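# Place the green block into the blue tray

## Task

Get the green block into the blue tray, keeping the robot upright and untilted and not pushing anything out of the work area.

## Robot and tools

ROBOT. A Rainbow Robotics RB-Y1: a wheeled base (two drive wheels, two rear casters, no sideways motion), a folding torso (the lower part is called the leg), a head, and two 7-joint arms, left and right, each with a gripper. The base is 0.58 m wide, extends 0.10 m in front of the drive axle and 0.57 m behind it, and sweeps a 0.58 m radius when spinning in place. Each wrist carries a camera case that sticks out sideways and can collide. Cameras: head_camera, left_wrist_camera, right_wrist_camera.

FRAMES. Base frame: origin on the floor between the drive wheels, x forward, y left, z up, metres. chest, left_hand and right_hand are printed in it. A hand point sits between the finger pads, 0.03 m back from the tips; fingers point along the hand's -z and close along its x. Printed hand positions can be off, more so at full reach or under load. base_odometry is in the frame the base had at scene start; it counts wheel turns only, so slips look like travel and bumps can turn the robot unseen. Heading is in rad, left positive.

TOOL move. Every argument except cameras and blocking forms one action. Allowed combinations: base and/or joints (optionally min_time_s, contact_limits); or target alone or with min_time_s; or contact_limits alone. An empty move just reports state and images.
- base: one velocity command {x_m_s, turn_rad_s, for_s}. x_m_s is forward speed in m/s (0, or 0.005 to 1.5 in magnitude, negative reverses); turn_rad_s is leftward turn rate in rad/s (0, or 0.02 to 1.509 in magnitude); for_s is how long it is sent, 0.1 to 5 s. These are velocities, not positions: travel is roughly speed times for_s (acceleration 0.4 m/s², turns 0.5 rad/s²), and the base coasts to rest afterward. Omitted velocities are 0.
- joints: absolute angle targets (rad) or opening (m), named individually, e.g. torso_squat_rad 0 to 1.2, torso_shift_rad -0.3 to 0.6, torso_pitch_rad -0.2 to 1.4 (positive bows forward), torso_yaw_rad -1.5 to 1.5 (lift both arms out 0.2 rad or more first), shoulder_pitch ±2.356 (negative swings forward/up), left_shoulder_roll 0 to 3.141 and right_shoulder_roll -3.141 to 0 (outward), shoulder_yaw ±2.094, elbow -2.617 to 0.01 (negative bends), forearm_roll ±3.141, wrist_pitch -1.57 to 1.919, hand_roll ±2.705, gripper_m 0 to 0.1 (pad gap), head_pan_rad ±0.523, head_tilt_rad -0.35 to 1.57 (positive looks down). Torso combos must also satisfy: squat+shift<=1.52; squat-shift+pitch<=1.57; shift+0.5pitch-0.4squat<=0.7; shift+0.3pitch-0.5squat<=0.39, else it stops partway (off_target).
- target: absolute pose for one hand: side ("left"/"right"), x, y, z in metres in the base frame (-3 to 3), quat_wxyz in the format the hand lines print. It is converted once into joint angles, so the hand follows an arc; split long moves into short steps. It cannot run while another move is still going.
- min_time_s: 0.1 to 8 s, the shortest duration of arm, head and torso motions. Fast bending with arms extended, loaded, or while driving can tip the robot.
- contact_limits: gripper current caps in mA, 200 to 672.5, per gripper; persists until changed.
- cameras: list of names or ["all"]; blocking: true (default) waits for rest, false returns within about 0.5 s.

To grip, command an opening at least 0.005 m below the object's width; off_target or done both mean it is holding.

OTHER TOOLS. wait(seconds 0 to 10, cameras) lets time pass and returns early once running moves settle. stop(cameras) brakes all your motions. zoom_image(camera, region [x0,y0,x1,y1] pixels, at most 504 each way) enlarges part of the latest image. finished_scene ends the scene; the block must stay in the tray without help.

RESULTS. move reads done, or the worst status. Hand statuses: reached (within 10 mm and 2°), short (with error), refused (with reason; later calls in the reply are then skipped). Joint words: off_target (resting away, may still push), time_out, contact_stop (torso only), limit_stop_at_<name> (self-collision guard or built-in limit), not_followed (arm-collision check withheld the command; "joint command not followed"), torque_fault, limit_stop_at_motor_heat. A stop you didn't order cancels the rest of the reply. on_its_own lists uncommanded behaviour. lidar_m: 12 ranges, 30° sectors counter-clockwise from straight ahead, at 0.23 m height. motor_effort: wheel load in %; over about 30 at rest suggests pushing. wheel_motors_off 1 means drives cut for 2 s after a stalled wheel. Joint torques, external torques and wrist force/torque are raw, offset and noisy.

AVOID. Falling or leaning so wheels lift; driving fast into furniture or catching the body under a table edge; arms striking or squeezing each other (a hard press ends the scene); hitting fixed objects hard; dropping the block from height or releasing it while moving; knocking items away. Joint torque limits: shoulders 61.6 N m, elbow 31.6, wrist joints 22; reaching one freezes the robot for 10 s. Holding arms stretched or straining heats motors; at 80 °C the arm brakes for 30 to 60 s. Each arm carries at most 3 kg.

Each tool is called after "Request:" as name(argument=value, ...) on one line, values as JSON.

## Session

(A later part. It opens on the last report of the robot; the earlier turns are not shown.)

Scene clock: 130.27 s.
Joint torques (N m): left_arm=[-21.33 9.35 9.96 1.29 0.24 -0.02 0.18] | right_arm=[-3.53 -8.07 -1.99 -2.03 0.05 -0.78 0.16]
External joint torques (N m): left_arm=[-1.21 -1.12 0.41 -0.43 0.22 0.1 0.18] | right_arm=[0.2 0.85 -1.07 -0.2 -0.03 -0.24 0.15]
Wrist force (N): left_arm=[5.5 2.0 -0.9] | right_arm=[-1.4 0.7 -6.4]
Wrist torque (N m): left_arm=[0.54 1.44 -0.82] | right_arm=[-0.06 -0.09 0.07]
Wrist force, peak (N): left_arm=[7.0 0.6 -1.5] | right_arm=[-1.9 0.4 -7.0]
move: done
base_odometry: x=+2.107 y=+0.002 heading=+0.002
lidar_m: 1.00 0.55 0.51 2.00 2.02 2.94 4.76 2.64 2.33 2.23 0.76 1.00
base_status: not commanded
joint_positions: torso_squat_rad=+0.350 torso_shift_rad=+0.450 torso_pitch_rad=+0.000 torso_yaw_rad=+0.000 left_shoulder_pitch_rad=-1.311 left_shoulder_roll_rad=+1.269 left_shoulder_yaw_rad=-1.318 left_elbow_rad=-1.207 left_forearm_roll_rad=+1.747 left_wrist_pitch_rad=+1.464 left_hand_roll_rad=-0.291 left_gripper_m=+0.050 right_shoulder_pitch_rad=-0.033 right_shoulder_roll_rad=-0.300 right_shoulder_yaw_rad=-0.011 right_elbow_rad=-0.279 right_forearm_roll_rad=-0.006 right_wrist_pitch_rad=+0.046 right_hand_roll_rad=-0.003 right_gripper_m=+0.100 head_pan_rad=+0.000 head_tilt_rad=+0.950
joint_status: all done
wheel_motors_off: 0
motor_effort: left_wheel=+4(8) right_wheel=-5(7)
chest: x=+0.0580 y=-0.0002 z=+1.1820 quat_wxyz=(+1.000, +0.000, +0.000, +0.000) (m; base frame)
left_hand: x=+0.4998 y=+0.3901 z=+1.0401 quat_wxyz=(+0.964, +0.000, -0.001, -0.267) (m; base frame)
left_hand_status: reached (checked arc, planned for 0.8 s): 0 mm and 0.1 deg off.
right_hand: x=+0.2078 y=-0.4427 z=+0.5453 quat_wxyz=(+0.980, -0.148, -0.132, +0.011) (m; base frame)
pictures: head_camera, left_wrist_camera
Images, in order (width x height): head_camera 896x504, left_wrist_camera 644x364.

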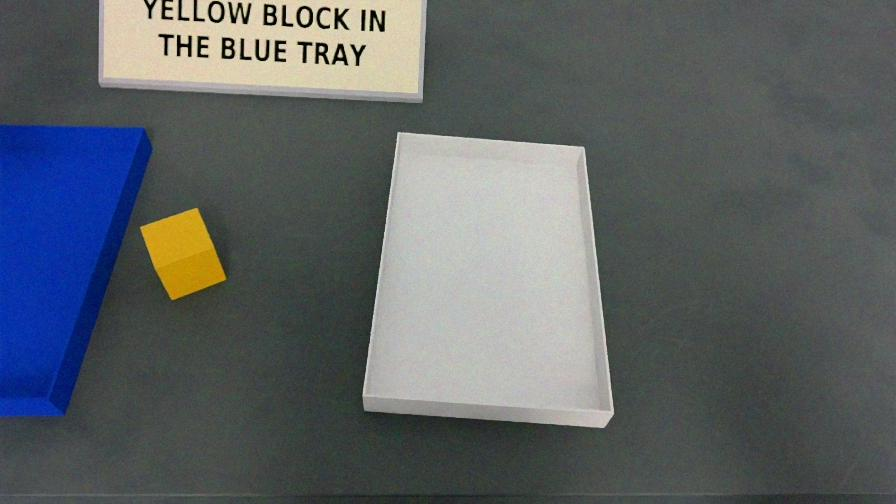

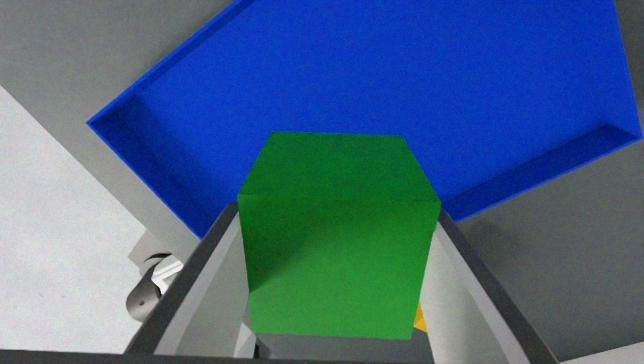

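Request:
move(target={"side":"left","x":0.51,"y":0.415,"z":0.96,"quat_wxyz":[0.964,0,0,-0.267]}, cameras=["left_wrist_camera"])

Request:
move(target={"side":"left","x":0.51,"y":0.415,"z":0.935,"quat_wxyz":[0.964,0,0,-0.267]}, min_time_s=0.8, cameras=["left_wrist_camera"])

Scene clock: 135.13 s.
Joint torques (N m): left_arm=[-22.01 12.18 8.3 1.79 0.08 0.33 0.34] | right_arm=[-3.53 -8.03 -1.79 -1.99 0.09 -0.67 0.1]
External joint torques (N m): left_arm=[-1.09 -0.08 0.02 0.02 0.05 0.46 0.34] | right_arm=[0.19 0.89 -0.86 -0.16 0.01 -0.13 0.09]
Wrist force (N): left_arm=[6.0 2.4 -1.1] | right_arm=[-1.1 0.8 -6.7]
Wrist torque (N m): left_arm=[0.52 1.50 -0.74] | right_arm=[0.00 -0.08 0.01]
Wrist force, peak (N): left_arm=[6.1 3.3 -1.2] | right_arm=[-1.7 0.8 -7.5]
move: done
base_odometry: x=+2.107 y=+0.002 heading=+0.002
lidar_m: 0.99 0.55 0.52 1.99 2.03 2.93 4.76 2.64 2.33 2.24 0.76 1.00
base_status: not commanded
joint_positions: torso_squat_rad=+0.350 torso_shift_rad=+0.450 torso_pitch_rad=+0.000 torso_yaw_rad=+0.000 left_shoulder_pitch_rad=-1.178 left_shoulder_roll_rad=+1.145 left_shoulder_yaw_rad=-1.355 left_elbow_rad=-0.996 left_forearm_roll_rad=+1.733 left_wrist_pitch_rad=+1.312 left_hand_roll_rad=-0.432 left_gripper_m=+0.050 right_shoulder_pitch_rad=-0.033 right_shoulder_roll_rad=-0.300 right_shoulder_yaw_rad=-0.011 right_elbow_rad=-0.279 right_forearm_roll_rad=-0.006 right_wrist_pitch_rad=+0.046 right_hand_roll_rad=-0.003 right_gripper_m=+0.100 head_pan_rad=+0.000 head_tilt_rad=+0.950
joint_status: all done
wheel_motors_off: 0
motor_effort: left_wheel=+3(5) right_wheel=-5(6)
chest: x=+0.0580 y=-0.0002 z=+1.1820 quat_wxyz=(+1.000, +0.000, +0.000, +0.000) (m; base frame)
left_hand: x=+0.5099 y=+0.4148 z=+0.9601 quat_wxyz=(+0.964, +0.000, -0.001, -0.267) (m; base frame)
left_hand_status: reached (checked arc, planned for 0.5 s): 0 mm and 0.1 deg off.
right_hand: x=+0.2078 y=-0.4427 z=+0.5453 quat_wxyz=(+0.980, -0.148, -0.132, +0.011) (m; base frame)
pictures: left_wrist_camera
Images, in order (width x height): left_wrist_camera 644x364.

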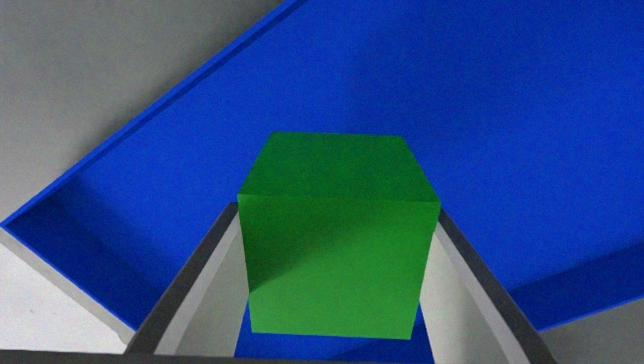

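Scene clock: 136.27 s.
Joint torques (N m): left_arm=[-19.4 11.22 6.97 2.36 -0.22 -0.29 -0.1] | right_arm=[-3.73 -8.29 -1.62 -2.01 0.14 -0.76 0.14]
External joint torques (N m): left_arm=[1.65 -1.38 -0.93 0.6 -0.25 -0.16 -0.1] | right_arm=[-0.01 0.63 -0.7 -0.18 0.06 -0.22 0.13]
Wrist force (N): left_arm=[5.5 2.0 -1.2] | right_arm=[-1.7 0.8 -6.3]
Wrist torque (N m): left_arm=[0.56 1.42 -0.77] | right_arm=[-0.03 -0.17 0.06]
Wrist force, peak (N): left_arm=[6.0 2.7 -1.1] | right_arm=[-1.9 0.8 -7.2]
move: done
base_odometry: x=+2.107 y=+0.002 heading=+0.002
lidar_m: 0.99 0.54 0.52 2.00 2.03 2.93 4.76 2.64 2.34 2.24 0.75 1.00
base_status: not commanded
joint_positions: torso_squat_rad=+0.350 torso_shift_rad=+0.450 torso_pitch_rad=+0.000 torso_yaw_rad=+0.000 left_shoulder_pitch_rad=-1.140 left_shoulder_roll_rad=+1.103 left_shoulder_yaw_rad=-1.363 left_elbow_rad=-0.949 left_forearm_roll_rad=+1.729 left_wrist_pitch_rad=+1.267 left_hand_roll_rad=-0.452 left_gripper_m=+0.050 right_shoulder_pitch_rad=-0.033 right_shoulder_roll_rad=-0.300 right_shoulder_yaw_rad=-0.011 right_elbow_rad=-0.279 right_forearm_roll_rad=-0.006 right_wrist_pitch_rad=+0.046 right_hand_roll_rad=-0.003 right_gripper_m=+0.100 head_pan_rad=+0.000 head_tilt_rad=+0.950
joint_status: all done
wheel_motors_off: 0
motor_effort: left_wheel=+3(3) right_wheel=-5(5)
chest: x=+0.0580 y=-0.0002 z=+1.1820 quat_wxyz=(+1.000, +0.000, +0.000, +0.000) (m; base frame)
left_hand: x=+0.5102 y=+0.4149 z=+0.9354 quat_wxyz=(+0.964, +0.000, -0.001, -0.267) (m; base frame)
left_hand_status: reached (checked arc, planned for 0.8 s): 0 mm and 0.1 deg off.
right_hand: x=+0.2078 y=-0.4427 z=+0.5453 quat_wxyz=(+0.980, -0.148, -0.132, +0.011) (m; base frame)
pictures: left_wrist_camera
Images, in order (width x height): left_wrist_camera 644x364.

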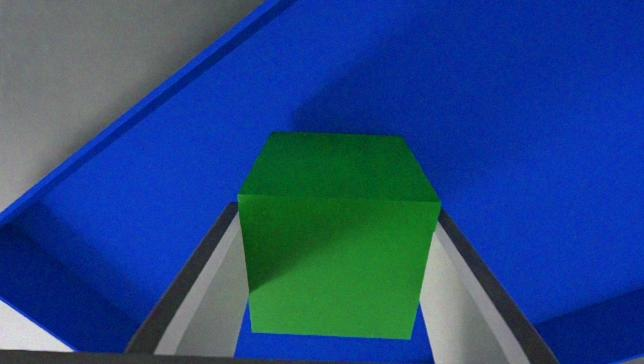

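Release and retreat.

Request:
move(joints={"left_gripper_m":0.075})

Request:
move(target={"side":"left","x":0.5,"y":0.4,"z":1.08,"quat_wxyz":[0.964,0,0,-0.267]}, cameras=["left_wrist_camera"])

Scene clock: 139.83 s.
Joint torques (N m): left_arm=[-19.33 12.23 6.97 2.27 -0.29 -0.15 -0.15] | right_arm=[-3.72 -8.26 -1.94 -1.99 0.01 -0.72 0.08]
External joint torques (N m): left_arm=[1.72 -0.37 -0.93 0.51 -0.32 -0.02 -0.15] | right_arm=[0.01 0.66 -1.01 -0.16 -0.07 -0.18 0.06]
Wrist force (N): left_arm=[5.6 1.2 0.2] | right_arm=[-1.5 0.8 -6.2]
Wrist torque (N m): left_arm=[0.67 1.45 -0.76] | right_arm=[-0.05 -0.08 0.07]
Wrist force, peak (N): left_arm=[6.1 2.3 -1.7] | right_arm=[-1.6 0.6 -7.1]
move: done
base_odometry: x=+2.107 y=+0.002 heading=+0.002
lidar_m: 0.99 0.55 0.52 2.00 2.02 2.93 4.75 2.64 2.34 2.23 0.75 1.00
base_status: not commanded
joint_positions: torso_squat_rad=+0.350 torso_shift_rad=+0.450 torso_pitch_rad=+0.000 torso_yaw_rad=+0.000 left_shoulder_pitch_rad=-1.140 left_shoulder_roll_rad=+1.103 left_shoulder_yaw_rad=-1.363 left_elbow_rad=-0.949 left_forearm_roll_rad=+1.729 left_wrist_pitch_rad=+1.267 left_hand_roll_rad=-0.452 left_gripper_m=+0.075 right_shoulder_pitch_rad=-0.033 right_shoulder_roll_rad=-0.300 right_shoulder_yaw_rad=-0.011 right_elbow_rad=-0.279 right_forearm_roll_rad=-0.006 right_wrist_pitch_rad=+0.046 right_hand_roll_rad=-0.003 right_gripper_m=+0.100 head_pan_rad=+0.000 head_tilt_rad=+0.950
joint_status: all done
wheel_motors_off: 0
motor_effort: left_wheel=+2(3) right_wheel=-5(5)
chest: x=+0.0580 y=-0.0002 z=+1.1820 quat_wxyz=(+1.000, +0.000, +0.000, +0.000) (m; base frame)
left_hand: x=+0.5102 y=+0.4149 z=+0.9354 quat_wxyz=(+0.964, +0.000, -0.001, -0.267) (m; base frame)
right_hand: x=+0.2078 y=-0.4427 z=+0.5453 quat_wxyz=(+0.980, -0.148, -0.132, +0.011) (m; base frame)
pictures: none

Scene clock: 141.30 s.
Joint torques (N m): left_arm=[-18.78 8.86 8.58 1.24 0.28 -0.15 -0.16] | right_arm=[-3.6 -8.29 -1.76 -2.06 0.09 -0.68 0.17]
External joint torques (N m): left_arm=[1.29 -0.85 -0.73 -0.54 0.25 -0.03 -0.16] | right_arm=[0.12 0.63 -0.84 -0.23 0.01 -0.14 0.16]
Wrist force (N): left_arm=[5.4 1.9 0.1] | right_arm=[-1.4 0.3 -6.3]
Wrist torque (N m): left_arm=[0.56 1.43 -0.90] | right_arm=[0.01 -0.08 0.01]
Wrist force, peak (N): left_arm=[6.8 2.0 1.0] | right_arm=[-1.4 0.6 -6.9]
move: done
base_odometry: x=+2.107 y=+0.002 heading=+0.002
lidar_m: 0.99 0.55 0.52 2.00 2.02 2.94 4.75 2.64 2.34 2.24 0.75 0.99
base_status: not commanded
joint_positions: torso_squat_rad=+0.350 torso_shift_rad=+0.450 torso_pitch_rad=+0.000 torso_yaw_rad=+0.000 left_shoulder_pitch_rad=-1.383 left_shoulder_roll_rad=+1.289 left_shoulder_yaw_rad=-1.303 left_elbow_rad=-1.154 left_forearm_roll_rad=+1.766 left_wrist_pitch_rad=+1.561 left_hand_roll_rad=-0.337 left_gripper_m=+0.075 right_shoulder_pitch_rad=-0.033 right_shoulder_roll_rad=-0.300 right_shoulder_yaw_rad=-0.011 right_elbow_rad=-0.279 right_forearm_roll_rad=-0.006 right_wrist_pitch_rad=+0.046 right_hand_roll_rad=-0.003 right_gripper_m=+0.100 head_pan_rad=+0.000 head_tilt_rad=+0.950
joint_status: all done
wheel_motors_off: 0
motor_effort: left_wheel=+3(4) right_wheel=-4(5)
chest: x=+0.0579 y=-0.0002 z=+1.1820 quat_wxyz=(+1.000, +0.000, +0.000, +0.000) (m; base frame)
left_hand: x=+0.5001 y=+0.4000 z=+1.0804 quat_wxyz=(+0.964, +0.000, +0.000, -0.267) (m; base frame)
left_hand_status: reached (checked arc, planned for 0.6 s): 0 mm and 0.0 deg off.
right_hand: x=+0.2078 y=-0.4427 z=+0.5452 quat_wxyz=(+0.980, -0.148, -0.133, +0.011) (m; base frame)
pictures: left_wrist_camera
Images, in order (width x height): left_wrist_camera 644x364.

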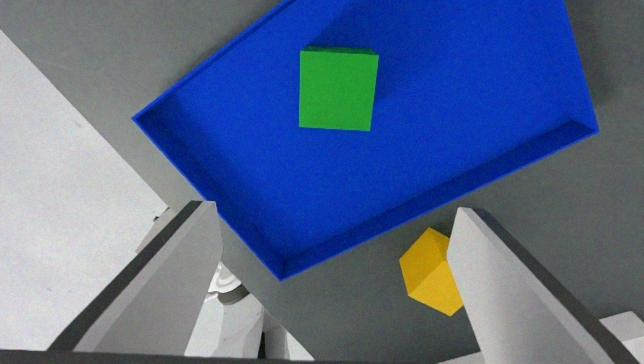

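Request:
finished_scene()

The scene is finished: the task was done.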